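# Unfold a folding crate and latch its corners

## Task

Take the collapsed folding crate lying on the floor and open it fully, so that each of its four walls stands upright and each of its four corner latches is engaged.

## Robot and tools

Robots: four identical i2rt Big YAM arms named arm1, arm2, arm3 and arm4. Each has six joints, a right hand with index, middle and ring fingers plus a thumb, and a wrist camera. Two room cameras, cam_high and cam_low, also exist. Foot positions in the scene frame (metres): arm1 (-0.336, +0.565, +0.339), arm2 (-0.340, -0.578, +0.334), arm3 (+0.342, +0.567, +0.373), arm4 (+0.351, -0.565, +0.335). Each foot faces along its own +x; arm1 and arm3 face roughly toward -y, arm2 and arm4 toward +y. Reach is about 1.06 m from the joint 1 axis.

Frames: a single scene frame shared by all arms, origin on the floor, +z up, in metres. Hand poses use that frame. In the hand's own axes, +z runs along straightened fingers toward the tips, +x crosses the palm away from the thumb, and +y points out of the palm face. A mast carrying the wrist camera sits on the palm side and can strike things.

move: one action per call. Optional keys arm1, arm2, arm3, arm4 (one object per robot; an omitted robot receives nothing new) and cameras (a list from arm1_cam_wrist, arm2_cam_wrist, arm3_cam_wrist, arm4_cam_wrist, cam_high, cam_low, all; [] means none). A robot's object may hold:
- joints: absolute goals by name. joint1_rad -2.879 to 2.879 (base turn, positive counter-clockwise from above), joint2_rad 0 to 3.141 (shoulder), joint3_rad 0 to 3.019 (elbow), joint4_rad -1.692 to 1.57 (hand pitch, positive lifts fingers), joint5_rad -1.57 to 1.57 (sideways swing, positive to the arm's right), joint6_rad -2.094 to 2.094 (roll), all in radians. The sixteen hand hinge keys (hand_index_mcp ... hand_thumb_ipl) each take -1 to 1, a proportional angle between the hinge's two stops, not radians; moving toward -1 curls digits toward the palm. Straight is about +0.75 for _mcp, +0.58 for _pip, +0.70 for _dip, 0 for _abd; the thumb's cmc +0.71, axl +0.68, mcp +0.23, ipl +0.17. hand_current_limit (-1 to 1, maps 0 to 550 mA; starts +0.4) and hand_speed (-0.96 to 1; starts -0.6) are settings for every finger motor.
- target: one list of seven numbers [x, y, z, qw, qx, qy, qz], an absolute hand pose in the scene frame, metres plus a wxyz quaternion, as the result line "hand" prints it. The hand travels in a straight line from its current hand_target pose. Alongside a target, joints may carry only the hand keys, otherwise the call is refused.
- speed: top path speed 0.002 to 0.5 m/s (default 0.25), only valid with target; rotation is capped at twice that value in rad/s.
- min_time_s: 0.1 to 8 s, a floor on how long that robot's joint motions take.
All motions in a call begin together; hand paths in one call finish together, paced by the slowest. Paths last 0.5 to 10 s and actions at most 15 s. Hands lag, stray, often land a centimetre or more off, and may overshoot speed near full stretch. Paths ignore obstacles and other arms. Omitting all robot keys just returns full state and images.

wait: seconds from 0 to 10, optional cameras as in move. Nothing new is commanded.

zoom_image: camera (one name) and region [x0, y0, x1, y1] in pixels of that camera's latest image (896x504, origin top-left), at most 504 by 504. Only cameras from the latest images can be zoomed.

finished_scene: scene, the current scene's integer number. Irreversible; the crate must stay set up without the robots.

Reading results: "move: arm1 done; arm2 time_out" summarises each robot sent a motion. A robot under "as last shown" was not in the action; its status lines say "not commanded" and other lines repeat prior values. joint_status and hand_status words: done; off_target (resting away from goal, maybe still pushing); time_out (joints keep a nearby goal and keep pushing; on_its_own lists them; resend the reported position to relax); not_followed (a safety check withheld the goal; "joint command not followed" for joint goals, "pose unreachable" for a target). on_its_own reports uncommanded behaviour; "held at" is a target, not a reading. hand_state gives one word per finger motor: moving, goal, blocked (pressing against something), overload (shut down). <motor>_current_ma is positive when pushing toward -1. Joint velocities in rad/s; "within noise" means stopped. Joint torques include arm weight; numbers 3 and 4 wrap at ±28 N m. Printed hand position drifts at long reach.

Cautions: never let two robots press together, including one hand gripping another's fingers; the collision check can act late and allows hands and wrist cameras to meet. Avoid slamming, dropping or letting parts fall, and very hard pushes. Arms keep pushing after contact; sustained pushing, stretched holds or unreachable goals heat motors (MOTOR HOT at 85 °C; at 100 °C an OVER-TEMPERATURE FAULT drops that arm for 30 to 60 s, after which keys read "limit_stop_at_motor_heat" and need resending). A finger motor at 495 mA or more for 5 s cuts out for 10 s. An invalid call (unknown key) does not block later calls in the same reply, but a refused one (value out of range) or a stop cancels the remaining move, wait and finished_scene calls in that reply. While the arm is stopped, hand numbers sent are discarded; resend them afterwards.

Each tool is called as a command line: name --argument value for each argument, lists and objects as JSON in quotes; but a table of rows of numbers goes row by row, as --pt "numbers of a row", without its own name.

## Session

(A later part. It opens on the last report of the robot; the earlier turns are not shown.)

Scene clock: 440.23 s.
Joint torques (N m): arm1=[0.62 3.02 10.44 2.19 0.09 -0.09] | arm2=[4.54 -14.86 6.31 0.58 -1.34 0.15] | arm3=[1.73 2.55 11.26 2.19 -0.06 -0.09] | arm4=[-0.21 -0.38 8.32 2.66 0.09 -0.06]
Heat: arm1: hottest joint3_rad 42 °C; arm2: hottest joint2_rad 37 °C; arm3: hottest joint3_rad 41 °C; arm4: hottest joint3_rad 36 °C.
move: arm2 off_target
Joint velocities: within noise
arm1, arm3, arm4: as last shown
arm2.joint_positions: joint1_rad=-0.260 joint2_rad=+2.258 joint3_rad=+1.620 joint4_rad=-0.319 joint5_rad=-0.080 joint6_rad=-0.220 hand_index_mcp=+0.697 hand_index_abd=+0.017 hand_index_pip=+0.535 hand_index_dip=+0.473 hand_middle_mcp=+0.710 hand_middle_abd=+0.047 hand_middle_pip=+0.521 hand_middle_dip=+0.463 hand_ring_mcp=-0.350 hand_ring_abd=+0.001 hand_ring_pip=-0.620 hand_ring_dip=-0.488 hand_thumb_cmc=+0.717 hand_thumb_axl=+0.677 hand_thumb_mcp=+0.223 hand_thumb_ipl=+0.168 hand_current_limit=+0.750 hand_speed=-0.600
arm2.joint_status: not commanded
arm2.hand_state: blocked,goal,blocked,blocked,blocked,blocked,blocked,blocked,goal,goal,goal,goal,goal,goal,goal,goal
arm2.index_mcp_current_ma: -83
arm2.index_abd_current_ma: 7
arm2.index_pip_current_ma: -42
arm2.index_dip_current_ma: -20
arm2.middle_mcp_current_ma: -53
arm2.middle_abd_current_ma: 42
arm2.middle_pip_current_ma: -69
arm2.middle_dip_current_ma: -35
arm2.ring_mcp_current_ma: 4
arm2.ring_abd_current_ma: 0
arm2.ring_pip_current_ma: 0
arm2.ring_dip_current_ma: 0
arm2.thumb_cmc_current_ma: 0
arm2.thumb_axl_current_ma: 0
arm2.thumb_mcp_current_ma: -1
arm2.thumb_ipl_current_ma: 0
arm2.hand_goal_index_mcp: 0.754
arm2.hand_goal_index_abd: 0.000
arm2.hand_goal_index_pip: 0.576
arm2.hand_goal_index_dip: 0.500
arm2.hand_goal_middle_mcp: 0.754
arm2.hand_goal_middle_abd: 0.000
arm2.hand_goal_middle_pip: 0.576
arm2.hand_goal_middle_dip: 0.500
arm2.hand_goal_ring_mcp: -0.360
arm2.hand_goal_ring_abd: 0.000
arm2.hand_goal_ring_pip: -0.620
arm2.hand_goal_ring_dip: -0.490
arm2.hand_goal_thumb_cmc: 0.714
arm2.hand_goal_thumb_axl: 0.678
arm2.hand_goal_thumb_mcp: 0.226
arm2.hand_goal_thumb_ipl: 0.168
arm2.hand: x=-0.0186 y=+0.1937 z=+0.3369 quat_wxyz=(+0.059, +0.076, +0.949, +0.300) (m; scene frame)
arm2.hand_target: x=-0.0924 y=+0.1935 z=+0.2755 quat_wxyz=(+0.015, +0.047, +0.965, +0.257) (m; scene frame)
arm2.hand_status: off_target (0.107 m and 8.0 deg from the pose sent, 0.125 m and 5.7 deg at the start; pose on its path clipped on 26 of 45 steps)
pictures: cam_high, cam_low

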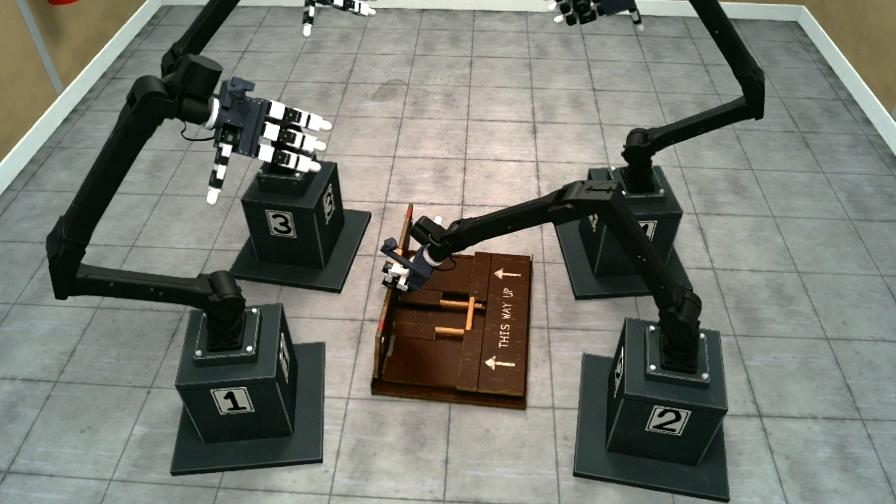

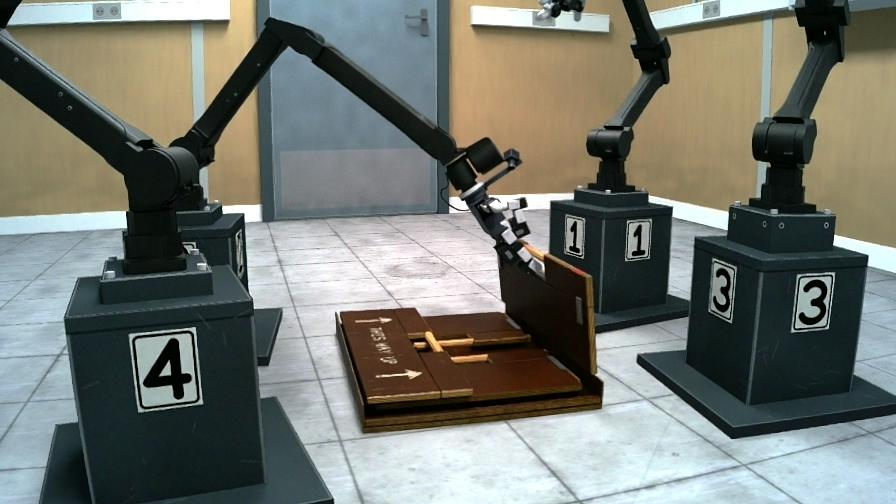

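move --arm2 '{"target": [0.015, 0.225, 0.350, 0.0126, 0.0471, 0.9647, 0.2585], "speed": 0.1, "joints": {"hand_index_mcp": 0.97, "hand_middle_mcp": 0.97, "hand_index_pip": 0.65, "hand_middle_pip": 0.65, "hand_index_dip": 0.696, "hand_middle_dip": 0.696}}' --cameras '["cam_low", "cam_high"]'

zoom_image --camera "cam_low" --region '[430, 200, 610, 380]'

zoom_image --camera "cam_high" --region '[340, 200, 560, 420]'

Scene clock: 457.57 s.
Joint torques (N m): arm1=[0.62 3.02 10.44 2.22 0.09 -0.09] | arm2=[-4.07 -17.49 14.19 -0.24 -0.51 0] | arm3=[1.85 2.49 11.28 2.19 -0.05 -0.09] | arm4=[-0.21 -0.44 8.36 2.66 0.09 -0.07]
Heat: arm1: hottest joint3_rad 42 °C; arm2: hottest joint2_rad 36 °C; arm3: hottest joint3_rad 41 °C; arm4: hottest joint3_rad 36 °C.
move: arm2 off_target
Joint velocities: within noise
arm1, arm3, arm4: as last shown
arm2.joint_positions: joint1_rad=-0.289 joint2_rad=+2.328 joint3_rad=+1.852 joint4_rad=-0.600 joint5_rad=-0.169 joint6_rad=-0.321 hand_index_mcp=+0.711 hand_index_abd=+0.052 hand_index_pip=+0.539 hand_index_dip=+0.585 hand_middle_mcp=+0.731 hand_middle_abd=+0.052 hand_middle_pip=+0.512 hand_middle_dip=+0.586 hand_ring_mcp=-0.350 hand_ring_abd=+0.001 hand_ring_pip=-0.620 hand_ring_dip=-0.488 hand_thumb_cmc=+0.717 hand_thumb_axl=+0.677 hand_thumb_mcp=+0.223 hand_thumb_ipl=+0.168 hand_current_limit=+0.750 hand_speed=-0.600
arm2.joint_status: hand_index_mcp off_target (ended at +0.711, target +0.970); hand_index_pip off_target (ended at +0.539, target +0.650); hand_index_dip off_target (ended at +0.585, target +0.696); hand_middle_mcp off_target (ended at +0.731, target +0.970); hand_middle_pip off_target (ended at +0.512, target +0.650); hand_middle_dip off_target (ended at +0.586, target +0.696)
arm2.hand_state: blocked,blocked,blocked,blocked,blocked,blocked,blocked,blocked,goal,goal,goal,goal,goal,goal,goal,goal
arm2.index_mcp_current_ma: -481
arm2.index_abd_current_ma: 50
arm2.index_pip_current_ma: -233
arm2.index_dip_current_ma: -238
arm2.middle_mcp_current_ma: -481
arm2.middle_abd_current_ma: 50
arm2.middle_pip_current_ma: -342
arm2.middle_dip_current_ma: -234
arm2.ring_mcp_current_ma: 4
arm2.ring_abd_current_ma: 0
arm2.ring_pip_current_ma: 0
arm2.ring_dip_current_ma: 0
arm2.thumb_cmc_current_ma: 0
arm2.thumb_axl_current_ma: 0
arm2.thumb_mcp_current_ma: -1
arm2.thumb_ipl_current_ma: 0
arm2.hand_goal_index_mcp: 0.970
arm2.hand_goal_index_abd: 0.000
arm2.hand_goal_index_pip: 0.650
arm2.hand_goal_index_dip: 0.696
arm2.hand_goal_middle_mcp: 0.970
arm2.hand_goal_middle_abd: 0.000
arm2.hand_goal_middle_pip: 0.650
arm2.hand_goal_middle_dip: 0.696
arm2.hand_goal_ring_mcp: -0.360
arm2.hand_goal_ring_abd: 0.000
arm2.hand_goal_ring_pip: -0.620
arm2.hand_goal_ring_dip: -0.490
arm2.hand_goal_thumb_cmc: 0.714
arm2.hand_goal_thumb_axl: 0.678
arm2.hand_goal_thumb_mcp: 0.226
arm2.hand_goal_thumb_ipl: 0.168
arm2.hand: x=-0.0062 y=+0.2199 z=+0.3463 quat_wxyz=(+0.016, +0.034, +0.966, +0.258) (m; scene frame)
arm2.hand_target: x=+0.0146 y=+0.2235 z=+0.3501 quat_wxyz=(+0.013, +0.047, +0.965, +0.259) (m; scene frame)
arm2.hand_status: off_target (0.022 m and 1.5 deg from the pose sent, 0.048 m and 8.0 deg at the start)
pictures: cam_high, cam_low

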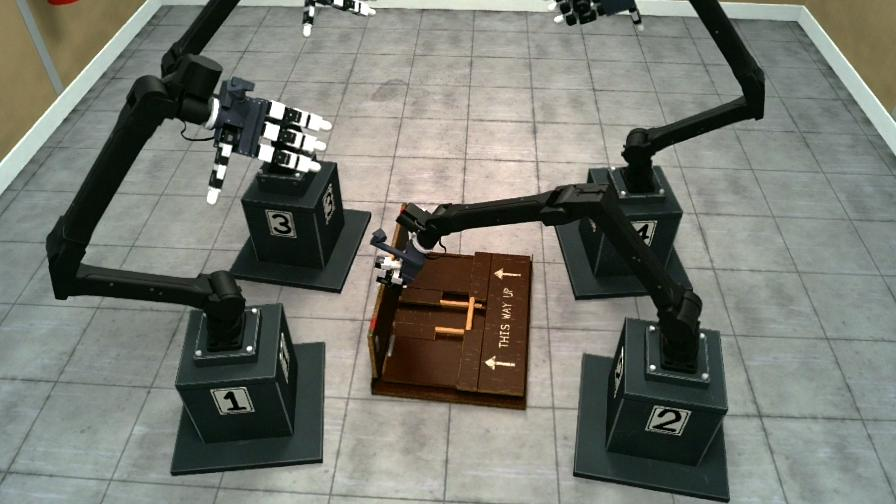

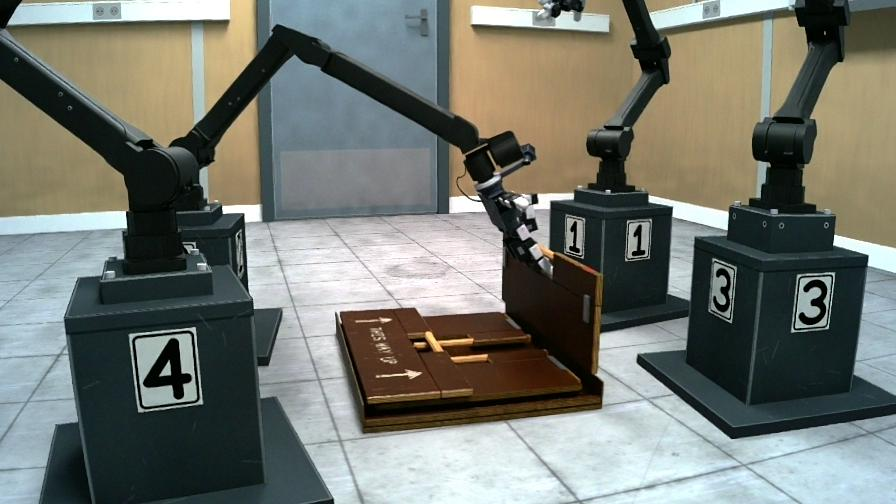

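Scaled by 2.800.

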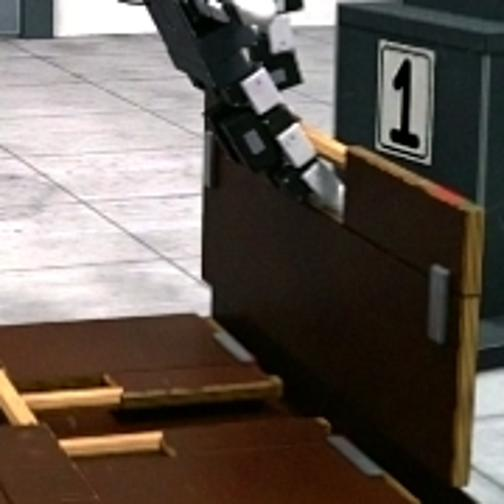

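Scaled by 2.291.

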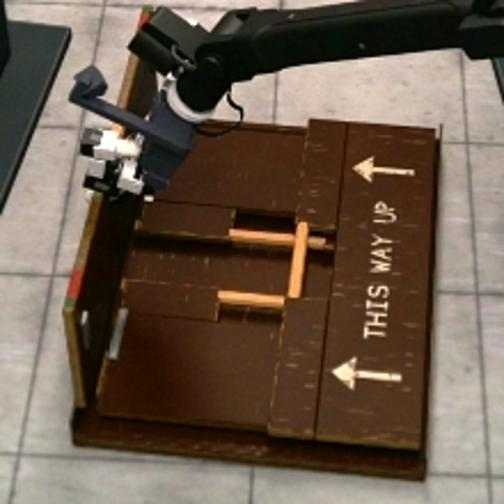

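move --arm2 '{"target": [0.015, 0.225, 0.375, 0.0126, 0.0471, 0.9647, 0.2585], "speed": 0.1, "joints": {"hand_index_mcp": 0.90, "hand_middle_mcp": 0.90, "hand_index_pip": 0.62, "hand_middle_pip": 0.62, "hand_index_dip": 0.696, "hand_middle_dip": 0.696}}' --cameras '["cam_low", "cam_high", "arm1_cam_wrist"]'

zoom_image --camera "cam_low" --region '[430, 200, 610, 380]'

zoom_image --camera "cam_high" --region '[340, 200, 560, 420]'

Scene clock: 469.30 s.
Joint torques (N m): arm1=[0.73 3.02 10.44 2.19 0.09 -0.1] | arm2=[-3.9 -19.84 14.34 -0.83 -0.22 0.04] | arm3=[1.85 2.55 11.28 2.21 -0.05 -0.09] | arm4=[-0.09 -0.62 8.34 2.71 0.08 -0.07]
Heat: arm1: hottest joint3_rad 42 °C; arm2: hottest joint2_rad 36 °C; arm3: hottest joint3_rad 41 °C; arm4: hottest joint3_rad 36 °C.
move: arm2 off_target
Joint velocities: within noise
arm1.joint_positions: joint1_rad=+0.381 joint2_rad=+0.624 joint3_rad=+1.465 joint4_rad=-1.409 joint5_rad=+0.060 joint6_rad=+1.126 hand_index_mcp=+0.755 hand_index_abd=+0.000 hand_index_pip=+0.577 hand_index_dip=+0.696 hand_middle_mcp=+0.755 hand_middle_abd=+0.000 hand_middle_pip=+0.577 hand_middle_dip=+0.696 hand_ring_mcp=+0.755 hand_ring_abd=+0.000 hand_ring_pip=+0.577 hand_ring_dip=+0.696 hand_thumb_cmc=+0.715 hand_thumb_axl=+0.677 hand_thumb_mcp=+0.226 hand_thumb_ipl=+0.168 hand_current_limit=+0.400 hand_speed=-0.600
arm1.joint_status: not commanded
arm1.hand_state: goal,goal,goal,goal,goal,goal,goal,goal,goal,goal,goal,goal,goal,goal,goal,goal
arm1.index_mcp_current_ma: 0
arm1.index_abd_current_ma: 0
arm1.index_pip_current_ma: 0
arm1.index_dip_current_ma: 0
arm1.middle_mcp_current_ma: 0
arm1.middle_abd_current_ma: 0
arm1.middle_pip_current_ma: 0
arm1.middle_dip_current_ma: 0
arm1.ring_mcp_current_ma: 0
arm1.ring_abd_current_ma: 0
arm1.ring_pip_current_ma: 0
arm1.ring_dip_current_ma: 0
arm1.thumb_cmc_current_ma: 0
arm1.thumb_axl_current_ma: 0
arm1.thumb_mcp_current_ma: 0
arm1.thumb_ipl_current_ma: 0
arm1.hand_goal_index_mcp: 0.754
arm1.hand_goal_index_abd: 0.000
arm1.hand_goal_index_pip: 0.576
arm1.hand_goal_index_dip: 0.696
arm1.hand_goal_middle_mcp: 0.754
arm1.hand_goal_middle_abd: 0.000
arm1.hand_goal_middle_pip: 0.576
arm1.hand_goal_middle_dip: 0.696
arm1.hand_goal_ring_mcp: 0.754
arm1.hand_goal_ring_abd: 0.000
arm1.hand_goal_ring_pip: 0.576
arm1.hand_goal_ring_dip: 0.696
arm1.hand_goal_thumb_cmc: 0.714
arm1.hand_goal_thumb_axl: 0.678
arm1.hand_goal_thumb_mcp: 0.226
arm1.hand_goal_thumb_ipl: 0.168
arm1.hand: x=-0.3061 y=+0.3252 z=+0.9143 quat_wxyz=(+0.341, +0.835, -0.265, +0.341) (m; scene frame)
arm1.hand_target: x=-0.3079 y=+0.3282 z=+0.9239 quat_wxyz=(+0.348, +0.830, -0.264, +0.348) (m; scene frame)
arm1.hand_status: not commanded
arm2.joint_positions: joint1_rad=-0.292 joint2_rad=+2.329 joint3_rad=+1.866 joint4_rad=-0.629 joint5_rad=-0.176 joint6_rad=-0.324 hand_index_mcp=+0.716 hand_index_abd=+0.053 hand_index_pip=+0.525 hand_index_dip=+0.585 hand_middle_mcp=+0.731 hand_middle_abd=+0.051 hand_middle_pip=+0.502 hand_middle_dip=+0.586 hand_ring_mcp=-0.350 hand_ring_abd=+0.001 hand_ring_pip=-0.620 hand_ring_dip=-0.488 hand_thumb_cmc=+0.717 hand_thumb_axl=+0.677 hand_thumb_mcp=+0.223 hand_thumb_ipl=+0.168 hand_current_limit=+0.750 hand_speed=-0.600
arm2.joint_status: hand_index_mcp off_target (ended at +0.716, target +0.900); hand_index_pip off_target (ended at +0.525, target +0.620); hand_index_dip off_target (ended at +0.585, target +0.696); hand_middle_mcp off_target (ended at +0.731, target +0.900); hand_middle_pip off_target (ended at +0.502, target +0.620); hand_middle_dip off_target (ended at +0.586, target +0.696)
arm2.hand_state: blocked,blocked,blocked,blocked,blocked,blocked,blocked,blocked,goal,goal,goal,goal,goal,goal,goal,goal
arm2.index_mcp_current_ma: -481
arm2.index_abd_current_ma: 51
arm2.index_pip_current_ma: -180
arm2.index_dip_current_ma: -238
arm2.middle_mcp_current_ma: -481
arm2.middle_abd_current_ma: 48
arm2.middle_pip_current_ma: -260
arm2.middle_dip_current_ma: -234
arm2.ring_mcp_current_ma: 4
arm2.ring_abd_current_ma: 0
arm2.ring_pip_current_ma: 0
arm2.ring_dip_current_ma: 0
arm2.thumb_cmc_current_ma: 0
arm2.thumb_axl_current_ma: 0
arm2.thumb_mcp_current_ma: -1
arm2.thumb_ipl_current_ma: 0
arm2.hand_goal_index_mcp: 0.900
arm2.hand_goal_index_abd: 0.000
arm2.hand_goal_index_pip: 0.620
arm2.hand_goal_index_dip: 0.696
arm2.hand_goal_middle_mcp: 0.900
arm2.hand_goal_middle_abd: 0.000
arm2.hand_goal_middle_pip: 0.620
arm2.hand_goal_middle_dip: 0.696
arm2.hand_goal_ring_mcp: -0.360
arm2.hand_goal_ring_abd: 0.000
arm2.hand_goal_ring_pip: -0.620
arm2.hand_goal_ring_dip: -0.490
arm2.hand_goal_thumb_cmc: 0.714
arm2.hand_goal_thumb_axl: 0.678
arm2.hand_goal_thumb_mcp: 0.226
arm2.hand_goal_thumb_ipl: 0.168
arm2.hand: x=-0.0058 y=+0.2191 z=+0.3472 quat_wxyz=(+0.010, +0.034, +0.967, +0.251) (m; scene frame)
arm2.hand_target: x=+0.0145 y=+0.2235 z=+0.3753 quat_wxyz=(+0.013, +0.047, +0.964, +0.260) (m; scene frame)
arm2.hand_status: off_target (0.035 m and 1.8 deg from the pose sent, 0.036 m and 1.5 deg at the start)
arm3.joint_positions: joint1_rad=+0.633 joint2_rad=+0.616 joint3_rad=+1.360 joint4_rad=-1.257 joint5_rad=-0.066 joint6_rad=+0.991 hand_index_mcp=+0.755 hand_index_abd=+0.000 hand_index_pip=+0.577 hand_index_dip=+0.696 hand_middle_mcp=+0.755 hand_middle_abd=+0.000 hand_middle_pip=+0.577 hand_middle_dip=+0.696 hand_ring_mcp=+0.755 hand_ring_abd=+0.000 hand_ring_pip=+0.577 hand_ring_dip=+0.696 hand_thumb_cmc=+0.715 hand_thumb_axl=+0.677 hand_thumb_mcp=+0.226 hand_thumb_ipl=+0.168 hand_current_limit=+0.400 hand_speed=-0.600
arm3.joint_status: not commanded
arm3.hand_state: goal,goal,goal,goal,goal,goal,goal,goal,goal,goal,goal,goal,goal,goal,goal,goal
arm3.index_mcp_current_ma: 0
arm3.index_abd_current_ma: 0
arm3.index_pip_current_ma: 0
arm3.index_dip_current_ma: 0
arm3.middle_mcp_current_ma: 0
arm3.middle_abd_current_ma: 0
arm3.middle_pip_current_ma: 0
arm3.middle_dip_current_ma: 0
arm3.ring_mcp_current_ma: 0
arm3.ring_abd_current_ma: 0
arm3.ring_pip_current_ma: 0
arm3.ring_dip_current_ma: 0
arm3.thumb_cmc_current_ma: 0
arm3.thumb_axl_current_ma: 0
arm3.thumb_mcp_current_ma: 0
arm3.thumb_ipl_current_ma: 0
arm3.hand_goal_index_mcp: 0.754
arm3.hand_goal_index_abd: 0.000
arm3.hand_goal_index_pip: 0.576
arm3.hand_goal_index_dip: 0.696
arm3.hand_goal_middle_mcp: 0.754
arm3.hand_goal_middle_abd: 0.000
arm3.hand_goal_middle_pip: 0.576
arm3.hand_goal_middle_dip: 0.696
arm3.hand_goal_ring_mcp: 0.754
arm3.hand_goal_ring_abd: 0.000
arm3.hand_goal_ring_pip: 0.576
arm3.hand_goal_ring_dip: 0.696
arm3.hand_goal_thumb_cmc: 0.714
arm3.hand_goal_thumb_axl: 0.678
arm3.hand_goal_thumb_mcp: 0.226
arm3.hand_goal_thumb_ipl: 0.168
arm3.hand: x=+0.4086 y=+0.3046 z=+0.9390 quat_wxyz=(+0.354, +0.840, -0.188, +0.366) (m; scene frame)
arm3.hand_target: x=+0.4070 y=+0.3076 z=+0.9542 quat_wxyz=(+0.364, +0.832, -0.185, +0.376) (m; scene frame)
arm3.hand_status: not commanded
arm4.joint_positions: joint1_rad=-0.396 joint2_rad=+0.649 joint3_rad=+1.460 joint4_rad=-1.301 joint5_rad=-0.067 joint6_rad=+1.212 hand_index_mcp=+0.754 hand_index_abd=+0.001 hand_index_pip=+0.577 hand_index_dip=+0.696 hand_middle_mcp=+0.754 hand_middle_abd=+0.001 hand_middle_pip=+0.577 hand_middle_dip=+0.696 hand_ring_mcp=+0.754 hand_ring_abd=+0.001 hand_ring_pip=+0.577 hand_ring_dip=+0.696 hand_thumb_cmc=+0.714 hand_thumb_axl=+0.677 hand_thumb_mcp=+0.226 hand_thumb_ipl=+0.168 hand_current_limit=+0.400 hand_speed=-0.600
arm4.joint_status: not commanded
arm4.hand_state: goal,goal,goal,goal,goal,goal,goal,goal,goal,goal,goal,goal,goal,goal,goal,goal
arm4.index_mcp_current_ma: 0
arm4.index_abd_current_ma: 0
arm4.index_pip_current_ma: 0
arm4.index_dip_current_ma: 0
arm4.middle_mcp_current_ma: 0
arm4.middle_abd_current_ma: 0
arm4.middle_pip_current_ma: 0
arm4.middle_dip_current_ma: 0
arm4.ring_mcp_current_ma: 0
arm4.ring_abd_current_ma: 0
arm4.ring_pip_current_ma: 0
arm4.ring_dip_current_ma: 0
arm4.thumb_cmc_current_ma: 0
arm4.thumb_axl_current_ma: 0
arm4.thumb_mcp_current_ma: 0
arm4.thumb_ipl_current_ma: 0
arm4.hand_goal_index_mcp: 0.754
arm4.hand_goal_index_abd: 0.000
arm4.hand_goal_index_pip: 0.576
arm4.hand_goal_index_dip: 0.696
arm4.hand_goal_middle_mcp: 0.754
arm4.hand_goal_middle_abd: 0.000
arm4.hand_goal_middle_pip: 0.576
arm4.hand_goal_middle_dip: 0.696
arm4.hand_goal_ring_mcp: 0.754
arm4.hand_goal_ring_abd: 0.000
arm4.hand_goal_ring_pip: 0.576
arm4.hand_goal_ring_dip: 0.696
arm4.hand_goal_thumb_cmc: 0.714
arm4.hand_goal_thumb_axl: 0.678
arm4.hand_goal_thumb_mcp: 0.226
arm4.hand_goal_thumb_ipl: 0.168
arm4.hand: x=+0.4848 y=-0.3435 z=+0.9157 quat_wxyz=(-0.258, +0.561, +0.646, +0.448) (m; scene frame)
arm4.hand_target: x=+0.4839 y=-0.3462 z=+0.9292 quat_wxyz=(-0.264, +0.555, +0.641, +0.460) (m; scene frame)
arm4.hand_status: not commanded
pictures: arm1_cam_wrist, cam_high, cam_low

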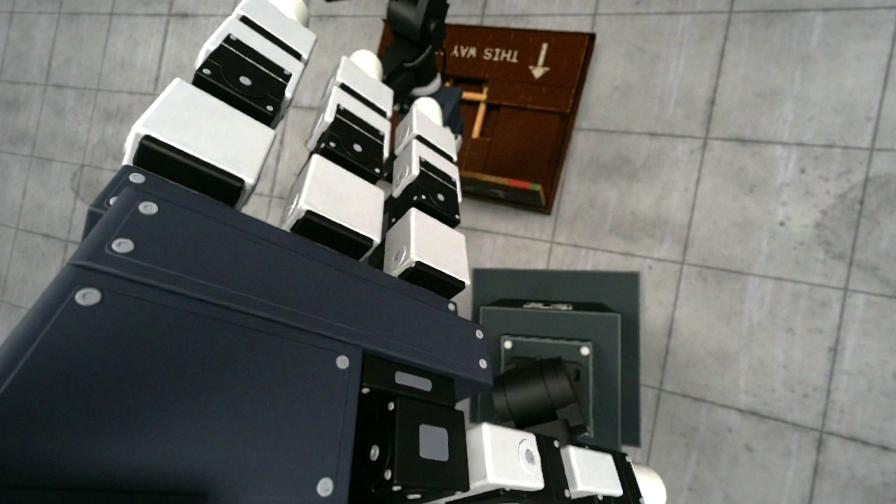

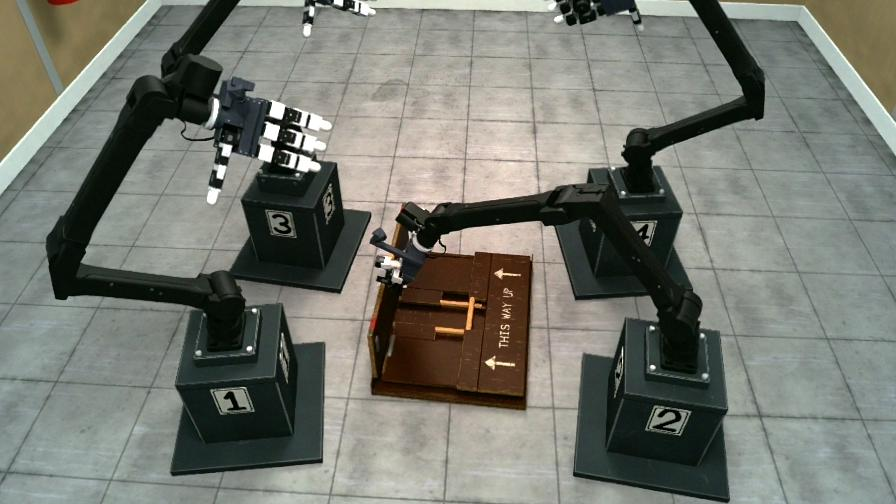

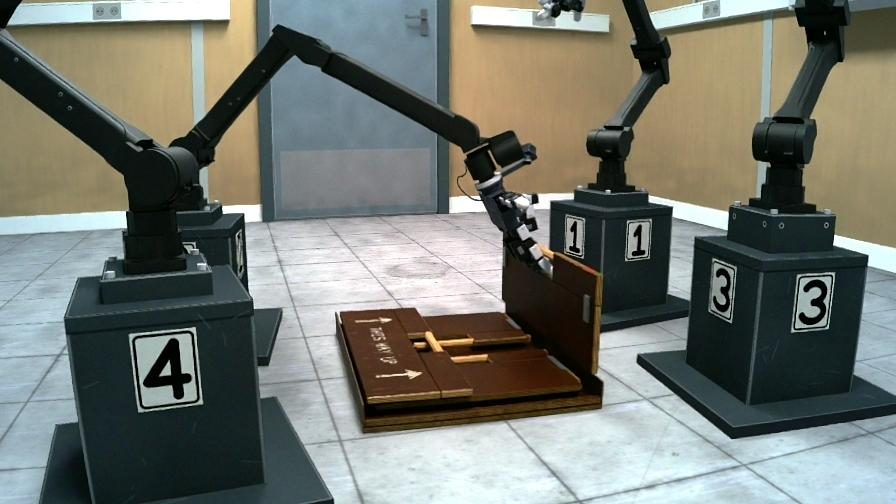

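Scaled by 2.800.

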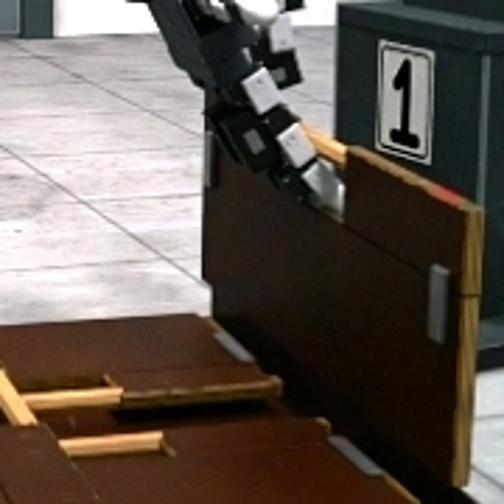

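Scaled by 2.291.

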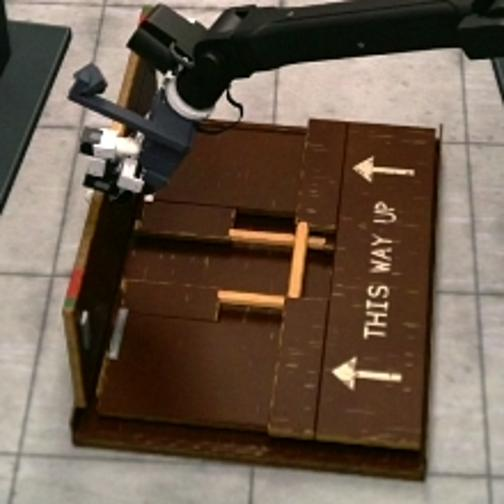

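move --arm2 '{"target": [0.0, 0.205, 0.345, 0.0126, 0.0471, 0.9647, 0.2585], "speed": 0.06, "joints": {"hand_index_mcp": 0.74, "hand_middle_mcp": 0.74, "hand_index_pip": 0.56, "hand_middle_pip": 0.56, "hand_index_dip": 0.63, "hand_middle_dip": 0.63}}' --cameras '["cam_low", "cam_high"]'

zoom_image --camera "cam_low" --region '[430, 200, 610, 380]'

zoom_image --camera "cam_high" --region '[340, 200, 560, 420]'

Scene clock: 484.27 s.
Joint torques (N m): arm1=[0.67 3.08 10.44 2.19 0.09 -0.09] | arm2=[-3.08 -20.07 7.88 1.06 -0.08 0.11] | arm3=[1.73 2.49 11.3 2.21 -0.06 -0.09] | arm4=[-0.15 -0.56 8.32 2.69 0.08 -0.06]
Heat: arm1: hottest joint3_rad 42 °C; arm2: hottest joint3_rad 39 °C; arm3: hottest joint3_rad 41 °C; arm4: hottest joint3_rad 36 °C.
move: arm2 off_target
Joint velocities: within noise
arm1, arm3, arm4: as last shown
arm2.joint_positions: joint1_rad=-0.295 joint2_rad=+2.315 joint3_rad=+1.820 joint4_rad=-0.571 joint5_rad=-0.176 joint6_rad=-0.324 hand_index_mcp=+0.692 hand_index_abd=+0.022 hand_index_pip=+0.518 hand_index_dip=+0.586 hand_middle_mcp=+0.702 hand_middle_abd=+0.015 hand_middle_pip=+0.503 hand_middle_dip=+0.591 hand_ring_mcp=-0.350 hand_ring_abd=+0.001 hand_ring_pip=-0.620 hand_ring_dip=-0.488 hand_thumb_cmc=+0.717 hand_thumb_axl=+0.677 hand_thumb_mcp=+0.223 hand_thumb_ipl=+0.168 hand_current_limit=+0.750 hand_speed=-0.600
arm2.joint_status: hand_index_mcp off_target (ended at +0.692, target +0.740); hand_index_pip off_target (ended at +0.518, target +0.560); hand_index_dip off_target (ended at +0.586, target +0.630); hand_middle_mcp off_target (ended at +0.702, target +0.740); hand_middle_pip off_target (ended at +0.503, target +0.560); hand_middle_dip off_target (ended at +0.591, target +0.630)
arm2.hand_state: blocked,blocked,blocked,blocked,blocked,goal,blocked,blocked,goal,goal,goal,goal,goal,goal,goal,goal
arm2.index_mcp_current_ma: -60
arm2.index_abd_current_ma: 11
arm2.index_pip_current_ma: -42
arm2.index_dip_current_ma: -47
arm2.middle_mcp_current_ma: -41
arm2.middle_abd_current_ma: 6
arm2.middle_pip_current_ma: -74
arm2.middle_dip_current_ma: -39
arm2.ring_mcp_current_ma: 4
arm2.ring_abd_current_ma: 0
arm2.ring_pip_current_ma: 0
arm2.ring_dip_current_ma: 0
arm2.thumb_cmc_current_ma: 1
arm2.thumb_axl_current_ma: 0
arm2.thumb_mcp_current_ma: -1
arm2.thumb_ipl_current_ma: 0
arm2.hand_goal_index_mcp: 0.740
arm2.hand_goal_index_abd: 0.000
arm2.hand_goal_index_pip: 0.560
arm2.hand_goal_index_dip: 0.630
arm2.hand_goal_middle_mcp: 0.740
arm2.hand_goal_middle_abd: 0.000
arm2.hand_goal_middle_pip: 0.560
arm2.hand_goal_middle_dip: 0.630
arm2.hand_goal_ring_mcp: -0.360
arm2.hand_goal_ring_abd: 0.000
arm2.hand_goal_ring_pip: -0.620
arm2.hand_goal_ring_dip: -0.490
arm2.hand_goal_thumb_cmc: 0.714
arm2.hand_goal_thumb_axl: 0.678
arm2.hand_goal_thumb_mcp: 0.226
arm2.hand_goal_thumb_ipl: 0.168
arm2.hand: x=-0.0050 y=+0.2140 z=+0.3457 quat_wxyz=(+0.015, +0.034, +0.964, +0.263) (m; scene frame)
arm2.hand_target: x=+0.0000 y=+0.2051 z=+0.3448 quat_wxyz=(+0.013, +0.047, +0.965, +0.258) (m; scene frame)
arm2.hand_status: done (0.010 m and 1.6 deg from the pose sent, 0.016 m and 1.8 deg at the start)
pictures: cam_high, cam_low

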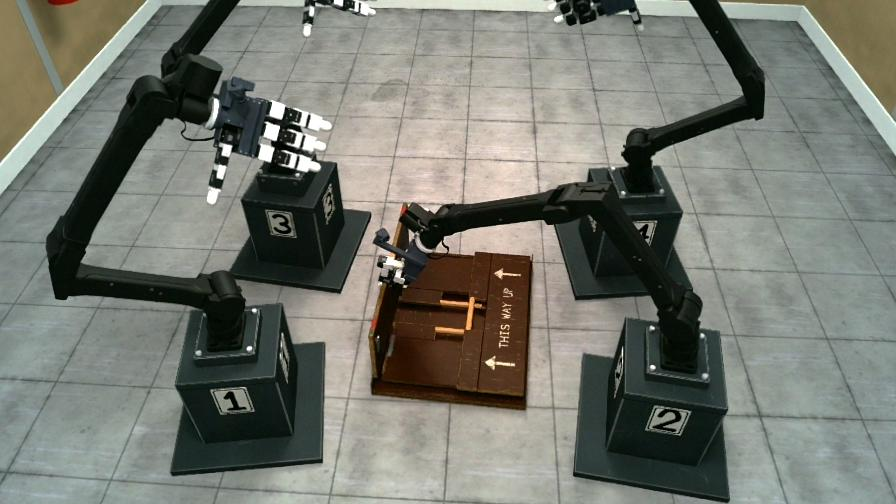

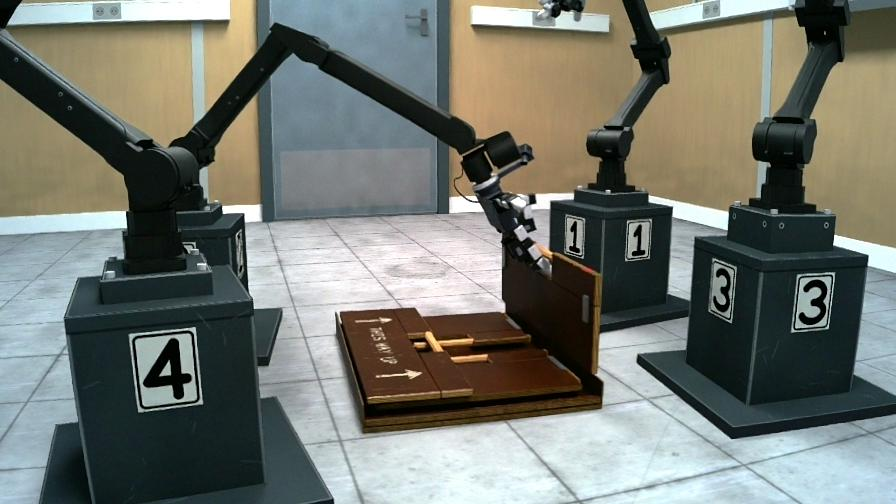

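Scaled by 2.800.

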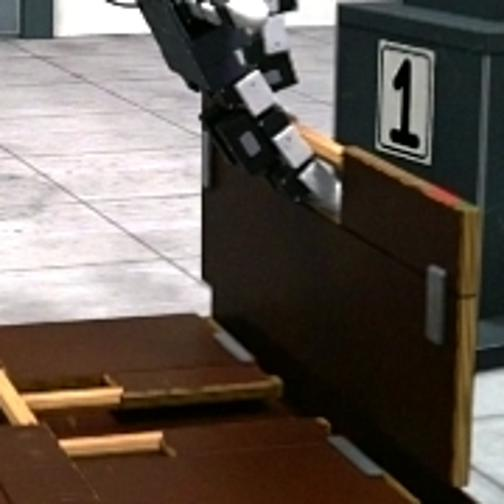

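Scaled by 2.291.

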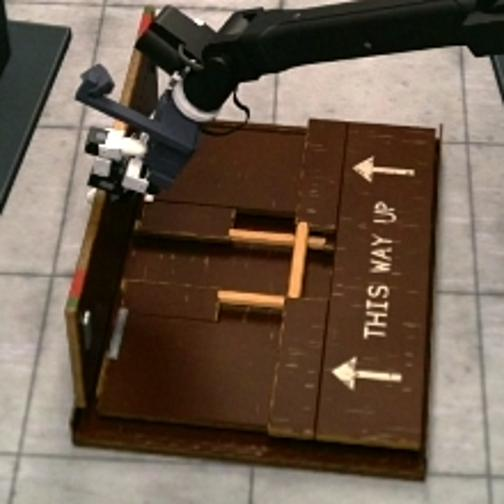

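move --arm2 '{"target": [0.0, 0.200, 0.362, 0.0126, 0.0471, 0.9647, 0.2585], "speed": 0.06, "joints": {"hand_index_mcp": 0.68, "hand_middle_mcp": 0.69, "hand_index_pip": 0.51, "hand_middle_pip": 0.50, "hand_index_dip": 0.58, "hand_middle_dip": 0.58}}'

move --arm2 '{"target": [0.0, 0.165, 0.400, 0.0126, 0.0471, 0.9647, 0.2585], "speed": 0.08}' --cameras '["cam_low", "cam_high"]'

zoom_image --camera "cam_low" --region '[430, 200, 610, 380]'

zoom_image --camera "cam_high" --region '[340, 200, 560, 420]'

Scene clock: 494.90 s.
Joint torques (N m): arm1=[0.56 3.02 10.43 2.22 0.09 -0.09] | arm2=[-3.02 -21.25 8.64 0.62 -0.15 0.07] | arm3=[1.79 2.49 11.26 2.19 -0.06 -0.09] | arm4=[-0.21 -0.5 8.32 2.69 0.09 -0.08]
Heat: arm1: hottest joint3_rad 43 °C; arm2: hottest joint3_rad 37 °C; arm3: hottest joint3_rad 41 °C; arm4: hottest joint3_rad 36 °C.
move: arm2 off_target
Joint velocities: within noise
arm1, arm3, arm4: as last shown
arm2.joint_positions: joint1_rad=-0.298 joint2_rad=+2.302 joint3_rad=+1.798 joint4_rad=-0.580 joint5_rad=-0.176 joint6_rad=-0.324 hand_index_mcp=+0.669 hand_index_abd=+0.006 hand_index_pip=+0.497 hand_index_dip=+0.567 hand_middle_mcp=+0.681 hand_middle_abd=+0.005 hand_middle_pip=+0.483 hand_middle_dip=+0.565 hand_ring_mcp=-0.350 hand_ring_abd=+0.001 hand_ring_pip=-0.620 hand_ring_dip=-0.488 hand_thumb_cmc=+0.717 hand_thumb_axl=+0.677 hand_thumb_mcp=+0.223 hand_thumb_ipl=+0.168 hand_current_limit=+0.750 hand_speed=-0.600
arm2.joint_status: all done
arm2.hand_state: goal,goal,goal,goal,goal,goal,goal,goal,goal,goal,goal,goal,goal,goal,goal,goal
arm2.index_mcp_current_ma: -5
arm2.index_abd_current_ma: 1
arm2.index_pip_current_ma: -6
arm2.index_dip_current_ma: -6
arm2.middle_mcp_current_ma: -4
arm2.middle_abd_current_ma: 1
arm2.middle_pip_current_ma: -9
arm2.middle_dip_current_ma: -8
arm2.ring_mcp_current_ma: 4
arm2.ring_abd_current_ma: 0
arm2.ring_pip_current_ma: 0
arm2.ring_dip_current_ma: 0
arm2.thumb_cmc_current_ma: 1
arm2.thumb_axl_current_ma: 0
arm2.thumb_mcp_current_ma: -1
arm2.thumb_ipl_current_ma: 0
arm2.hand_goal_index_mcp: 0.680
arm2.hand_goal_index_abd: 0.000
arm2.hand_goal_index_pip: 0.510
arm2.hand_goal_index_dip: 0.580
arm2.hand_goal_middle_mcp: 0.690
arm2.hand_goal_middle_abd: 0.000
arm2.hand_goal_middle_pip: 0.500
arm2.hand_goal_middle_dip: 0.580
arm2.hand_goal_ring_mcp: -0.360
arm2.hand_goal_ring_abd: 0.000
arm2.hand_goal_ring_pip: -0.620
arm2.hand_goal_ring_dip: -0.490
arm2.hand_goal_thumb_cmc: 0.714
arm2.hand_goal_thumb_axl: 0.678
arm2.hand_goal_thumb_mcp: 0.226
arm2.hand_goal_thumb_ipl: 0.168
arm2.hand: x=-0.0062 y=+0.2061 z=+0.3433 quat_wxyz=(+0.012, +0.037, +0.966, +0.255) (m; scene frame)
arm2.hand_target: x=-0.0001 y=+0.2004 z=+0.3614 quat_wxyz=(+0.012, +0.047, +0.965, +0.258) (m; scene frame)
arm2.hand_status: off_target (0.021 m and 1.3 deg from the pose sent, 0.022 m and 1.6 deg at the start)
pictures: none

Scene clock: 496.20 s.
Joint torques (N m): arm1=[0.62 3.08 10.44 2.18 0.09 -0.09] | arm2=[-3.31 -24.59 8.35 0.06 -0.46 -0.07] | arm3=[1.73 2.49 11.28 2.21 -0.06 -0.09] | arm4=[-0.21 -0.38 8.29 2.67 0.08 -0.07]
Heat: arm1: hottest joint3_rad 43 °C; arm2: hottest joint3_rad 37 °C; arm3: hottest joint3_rad 41 °C; arm4: hottest joint3_rad 36 °C.
move: arm2 off_target
Joint velocities: within noise
arm1, arm3, arm4: as last shown
arm2.joint_positions: joint1_rad=-0.319 joint2_rad=+2.245 joint3_rad=+1.686 joint4_rad=-0.580 joint5_rad=-0.180 joint6_rad=-0.333 hand_index_mcp=+0.614 hand_index_abd=+0.020 hand_index_pip=+0.452 hand_index_dip=+0.510 hand_middle_mcp=+0.634 hand_middle_abd=+0.019 hand_middle_pip=+0.430 hand_middle_dip=+0.508 hand_ring_mcp=-0.350 hand_ring_abd=+0.001 hand_ring_pip=-0.620 hand_ring_dip=-0.488 hand_thumb_cmc=+0.717 hand_thumb_axl=+0.677 hand_thumb_mcp=+0.223 hand_thumb_ipl=+0.168 hand_current_limit=+0.750 hand_speed=-0.600
arm2.joint_status: not commanded
arm2.hand_state: blocked,goal,blocked,blocked,blocked,goal,blocked,blocked,goal,goal,goal,goal,goal,goal,goal,goal
arm2.index_mcp_current_ma: -107
arm2.index_abd_current_ma: 9
arm2.index_pip_current_ma: -76
arm2.index_dip_current_ma: -106
arm2.middle_mcp_current_ma: -80
arm2.middle_abd_current_ma: 9
arm2.middle_pip_current_ma: -105
arm2.middle_dip_current_ma: -111
arm2.ring_mcp_current_ma: 4
arm2.ring_abd_current_ma: 0
arm2.ring_pip_current_ma: 0
arm2.ring_dip_current_ma: 0
arm2.thumb_cmc_current_ma: 1
arm2.thumb_axl_current_ma: 0
arm2.thumb_mcp_current_ma: -1
arm2.thumb_ipl_current_ma: 0
arm2.hand_goal_index_mcp: 0.680
arm2.hand_goal_index_abd: 0.000
arm2.hand_goal_index_pip: 0.510
arm2.hand_goal_index_dip: 0.580
arm2.hand_goal_middle_mcp: 0.690
arm2.hand_goal_middle_abd: 0.000
arm2.hand_goal_middle_pip: 0.500
arm2.hand_goal_middle_dip: 0.580
arm2.hand_goal_ring_mcp: -0.360
arm2.hand_goal_ring_abd: 0.000
arm2.hand_goal_ring_pip: -0.620
arm2.hand_goal_ring_dip: -0.490
arm2.hand_goal_thumb_cmc: 0.714
arm2.hand_goal_thumb_axl: 0.678
arm2.hand_goal_thumb_mcp: 0.226
arm2.hand_goal_thumb_ipl: 0.168
arm2.hand: x=-0.0068 y=+0.1687 z=+0.3325 quat_wxyz=(+0.004, +0.045, +0.972, +0.231) (m; scene frame)
arm2.hand_target: x=+0.0005 y=+0.1667 z=+0.3968 quat_wxyz=(+0.013, +0.047, +0.965, +0.258) (m; scene frame)
arm2.hand_status: off_target (0.068 m and 3.4 deg from the pose sent, 0.070 m and 1.3 deg at the start)
pictures: cam_high, cam_low

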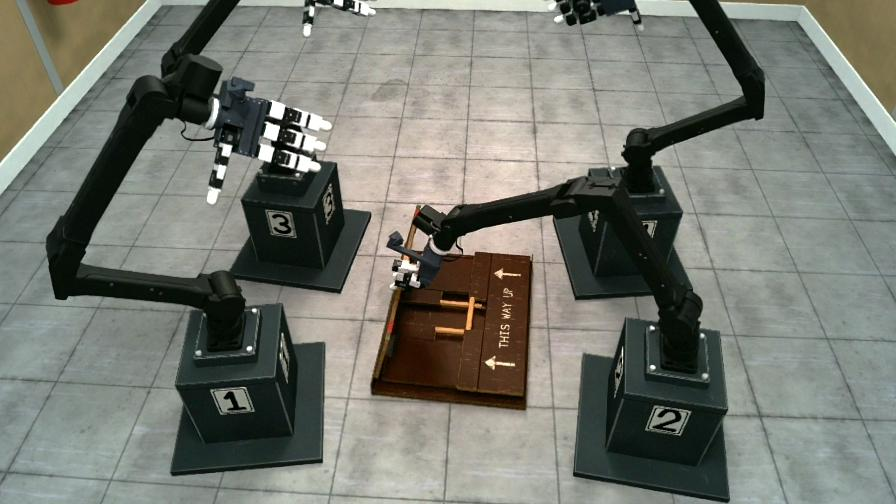

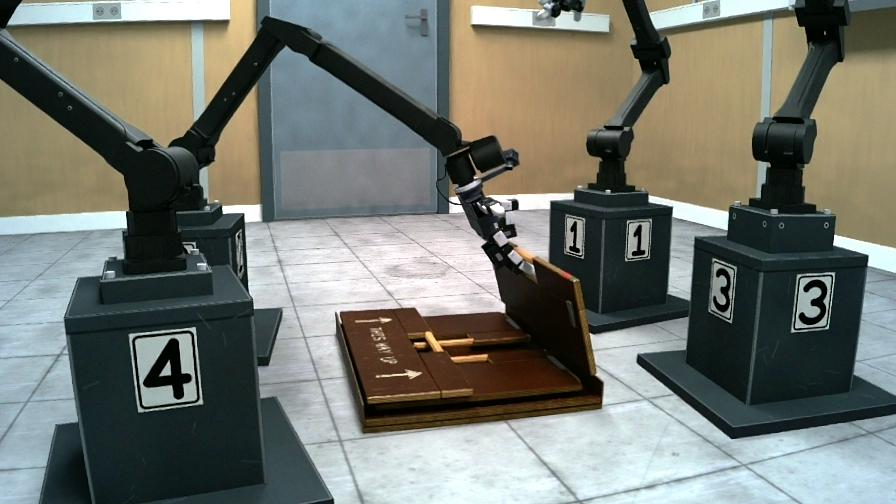

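Scaled by 2.800.

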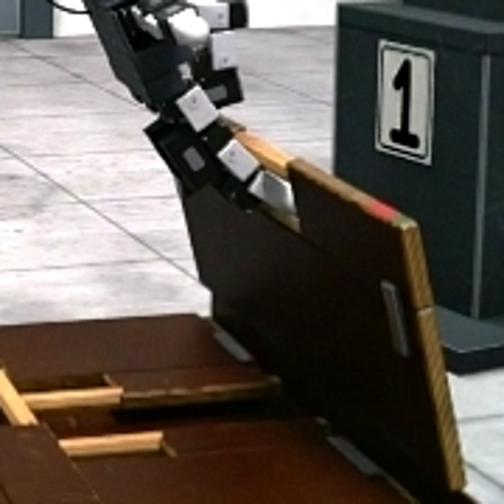

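Scaled by 2.291.

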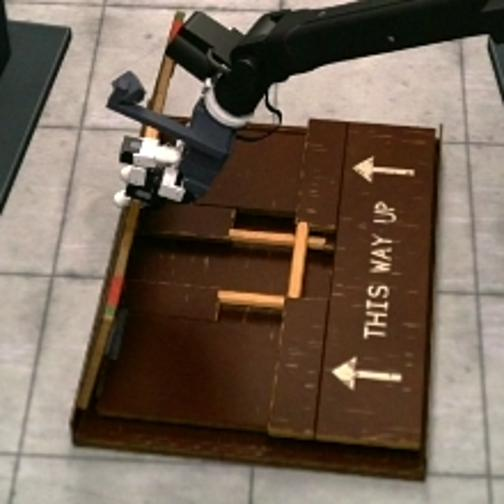

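move --arm2 '{"target": [0.0, 0.230, 0.335, 0.0126, 0.0471, 0.9647, 0.2585], "speed": 0.08}'

move --arm2 '{"target": [0.0, 0.205, 0.328, 0.0187, 0.0451, 0.9228, 0.3822], "speed": 0.08, "joints": {"hand_index_mcp": 0.72, "hand_middle_mcp": 0.72, "hand_index_pip": 0.55, "hand_middle_pip": 0.55, "hand_index_dip": 0.65, "hand_middle_dip": 0.65}}' --cameras '["cam_low", "cam_high"]'

zoom_image --camera "cam_low" --region '[430, 200, 610, 380]'

zoom_image --camera "cam_high" --region '[340, 200, 560, 420]'

Scene clock: 509.50 s.
Joint torques (N m): arm1=[0.62 3.08 10.44 2.19 0.09 -0.09] | arm2=[-1.67 -16.56 13.78 0.92 0.11 0.13] | arm3=[1.79 2.55 11.28 2.19 -0.06 -0.09] | arm4=[-0.15 -0.44 8.31 2.71 0.08 -0.07]
Heat: arm1: hottest joint3_rad 43 °C; arm2: hottest joint3_rad 36 °C; arm3: hottest joint3_rad 41 °C; arm4: hottest joint3_rad 36 °C.
move: arm2 off_target
Joint velocities: within noise
arm1, arm3, arm4: as last shown
arm2.joint_positions: joint1_rad=-0.296 joint2_rad=+2.329 joint3_rad=+1.842 joint4_rad=-0.591 joint5_rad=-0.174 joint6_rad=-0.313 hand_index_mcp=+0.677 hand_index_abd=+0.002 hand_index_pip=+0.507 hand_index_dip=+0.575 hand_middle_mcp=+0.689 hand_middle_abd=-0.001 hand_middle_pip=+0.494 hand_middle_dip=+0.573 hand_ring_mcp=-0.350 hand_ring_abd=+0.001 hand_ring_pip=-0.620 hand_ring_dip=-0.488 hand_thumb_cmc=+0.717 hand_thumb_axl=+0.677 hand_thumb_mcp=+0.223 hand_thumb_ipl=+0.168 hand_current_limit=+0.750 hand_speed=-0.600
arm2.joint_status: not commanded
arm2.hand_state: goal,goal,goal,goal,goal,goal,goal,goal,goal,goal,goal,goal,goal,goal,goal,goal
arm2.index_mcp_current_ma: 0
arm2.index_abd_current_ma: 0
arm2.index_pip_current_ma: -1
arm2.index_dip_current_ma: -1
arm2.middle_mcp_current_ma: 0
arm2.middle_abd_current_ma: 0
arm2.middle_pip_current_ma: -1
arm2.middle_dip_current_ma: -2
arm2.ring_mcp_current_ma: 4
arm2.ring_abd_current_ma: 0
arm2.ring_pip_current_ma: 0
arm2.ring_dip_current_ma: 0
arm2.thumb_cmc_current_ma: 1
arm2.thumb_axl_current_ma: 0
arm2.thumb_mcp_current_ma: -1
arm2.thumb_ipl_current_ma: 0
arm2.hand_goal_index_mcp: 0.680
arm2.hand_goal_index_abd: 0.000
arm2.hand_goal_index_pip: 0.510
arm2.hand_goal_index_dip: 0.580
arm2.hand_goal_middle_mcp: 0.690
arm2.hand_goal_middle_abd: 0.000
arm2.hand_goal_middle_pip: 0.500
arm2.hand_goal_middle_dip: 0.580
arm2.hand_goal_ring_mcp: -0.360
arm2.hand_goal_ring_abd: 0.000
arm2.hand_goal_ring_pip: -0.620
arm2.hand_goal_ring_dip: -0.490
arm2.hand_goal_thumb_cmc: 0.714
arm2.hand_goal_thumb_axl: 0.678
arm2.hand_goal_thumb_mcp: 0.226
arm2.hand_goal_thumb_ipl: 0.168
arm2.hand: x=-0.0018 y=+0.2159 z=+0.3424 quat_wxyz=(+0.013, +0.041, +0.965, +0.258) (m; scene frame)
arm2.hand_target: x=-0.0005 y=+0.2288 z=+0.3351 quat_wxyz=(+0.013, +0.047, +0.965, +0.259) (m; scene frame)
arm2.hand_status: off_target (0.016 m and 0.7 deg from the pose sent, 0.062 m and 3.4 deg at the start)
pictures: none

Scene clock: 511.80 s.
Joint torques (N m): arm1=[0.67 3.02 10.43 2.21 0.09 -0.09] | arm2=[-2.37 -16.62 8.68 3.21 -0.04 0.13] | arm3=[1.73 2.49 11.28 2.19 -0.06 -0.09] | arm4=[-0.26 -0.32 8.34 2.7 0.09 -0.07]
Heat: arm1: hottest joint3_rad 43 °C; arm2: hottest joint3_rad 36 °C; arm3: hottest joint3_rad 41 °C; arm4: hottest joint3_rad 36 °C.
move: arm2 off_target
Joint velocities: within noise
arm1, arm3, arm4: as last shown
arm2.joint_positions: joint1_rad=-0.314 joint2_rad=+2.303 joint3_rad=+1.630 joint4_rad=-0.152 joint5_rad=-0.259 joint6_rad=-0.282 hand_index_mcp=+0.748 hand_index_abd=-0.004 hand_index_pip=+0.557 hand_index_dip=+0.647 hand_middle_mcp=+0.751 hand_middle_abd=-0.012 hand_middle_pip=+0.575 hand_middle_dip=+0.647 hand_ring_mcp=-0.350 hand_ring_abd=+0.001 hand_ring_pip=-0.620 hand_ring_dip=-0.488 hand_thumb_cmc=+0.718 hand_thumb_axl=+0.677 hand_thumb_mcp=+0.223 hand_thumb_ipl=+0.168 hand_current_limit=+0.750 hand_speed=-0.600
arm2.joint_status: hand_index_mcp off_target (ended at +0.748, target +0.720); hand_middle_mcp off_target (ended at +0.751, target +0.720); hand_middle_pip off_target (ended at +0.575, target +0.550); the others done
arm2.hand_state: blocked,goal,goal,goal,blocked,goal,blocked,goal,goal,goal,goal,goal,goal,goal,goal,goal
arm2.index_mcp_current_ma: 24
arm2.index_abd_current_ma: -1
arm2.index_pip_current_ma: 2
arm2.index_dip_current_ma: 0
arm2.middle_mcp_current_ma: 29
arm2.middle_abd_current_ma: -4
arm2.middle_pip_current_ma: 17
arm2.middle_dip_current_ma: 0
arm2.ring_mcp_current_ma: 4
arm2.ring_abd_current_ma: 0
arm2.ring_pip_current_ma: 0
arm2.ring_dip_current_ma: 0
arm2.thumb_cmc_current_ma: 1
arm2.thumb_axl_current_ma: 0
arm2.thumb_mcp_current_ma: -1
arm2.thumb_ipl_current_ma: 0
arm2.hand_goal_index_mcp: 0.720
arm2.hand_goal_index_abd: 0.000
arm2.hand_goal_index_pip: 0.550
arm2.hand_goal_index_dip: 0.650
arm2.hand_goal_middle_mcp: 0.720
arm2.hand_goal_middle_abd: 0.000
arm2.hand_goal_middle_pip: 0.550
arm2.hand_goal_middle_dip: 0.650
arm2.hand_goal_ring_mcp: -0.360
arm2.hand_goal_ring_abd: 0.000
arm2.hand_goal_ring_pip: -0.620
arm2.hand_goal_ring_dip: -0.490
arm2.hand_goal_thumb_cmc: 0.714
arm2.hand_goal_thumb_axl: 0.678
arm2.hand_goal_thumb_mcp: 0.226
arm2.hand_goal_thumb_ipl: 0.168
arm2.hand: x=-0.0023 y=+0.2064 z=+0.3467 quat_wxyz=(+0.021, +0.035, +0.924, +0.381) (m; scene frame)
arm2.hand_target: x=-0.0003 y=+0.2044 z=+0.3283 quat_wxyz=(+0.019, +0.045, +0.923, +0.382) (m; scene frame)
arm2.hand_status: off_target (0.019 m and 1.2 deg from the pose sent, 0.018 m and 15.1 deg at the start)
pictures: cam_high, cam_low

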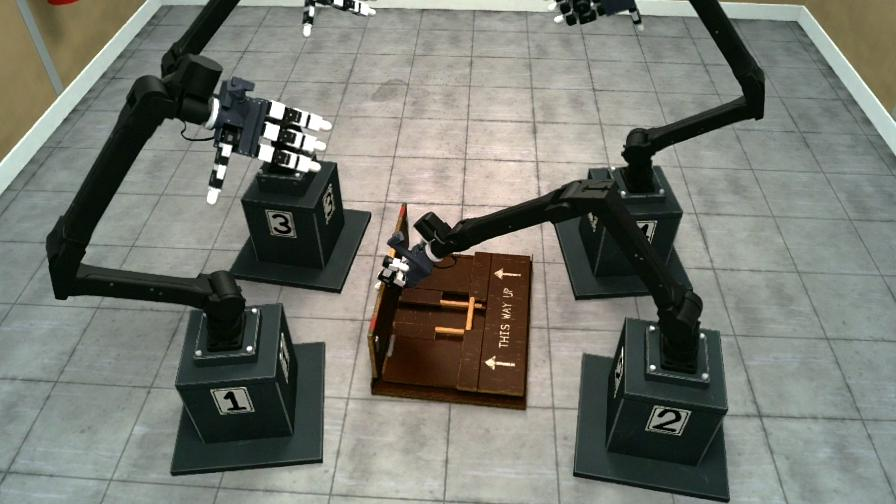

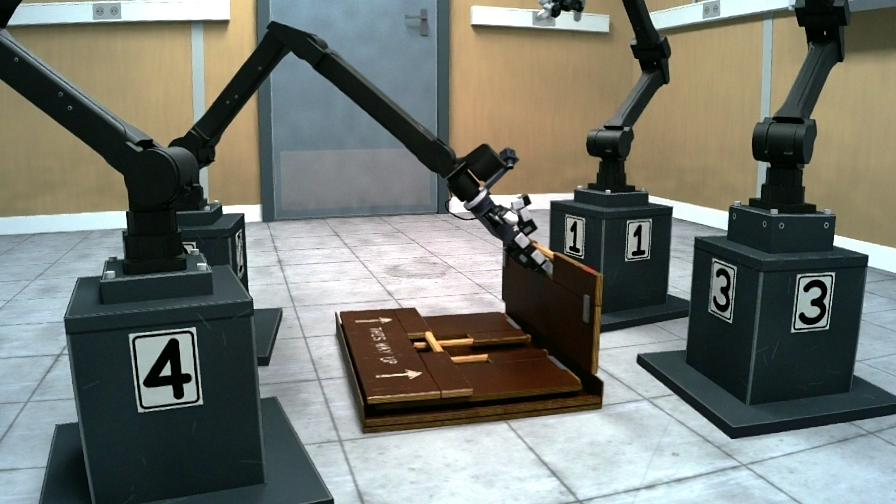

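Scaled by 2.800.

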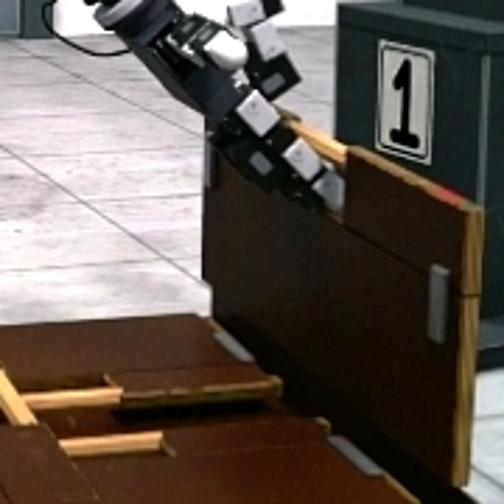

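Scaled by 2.291.

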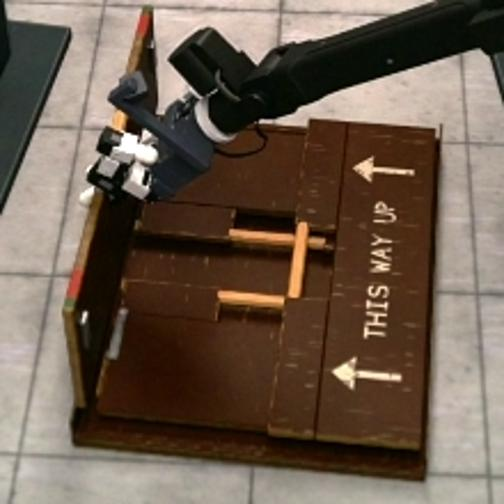

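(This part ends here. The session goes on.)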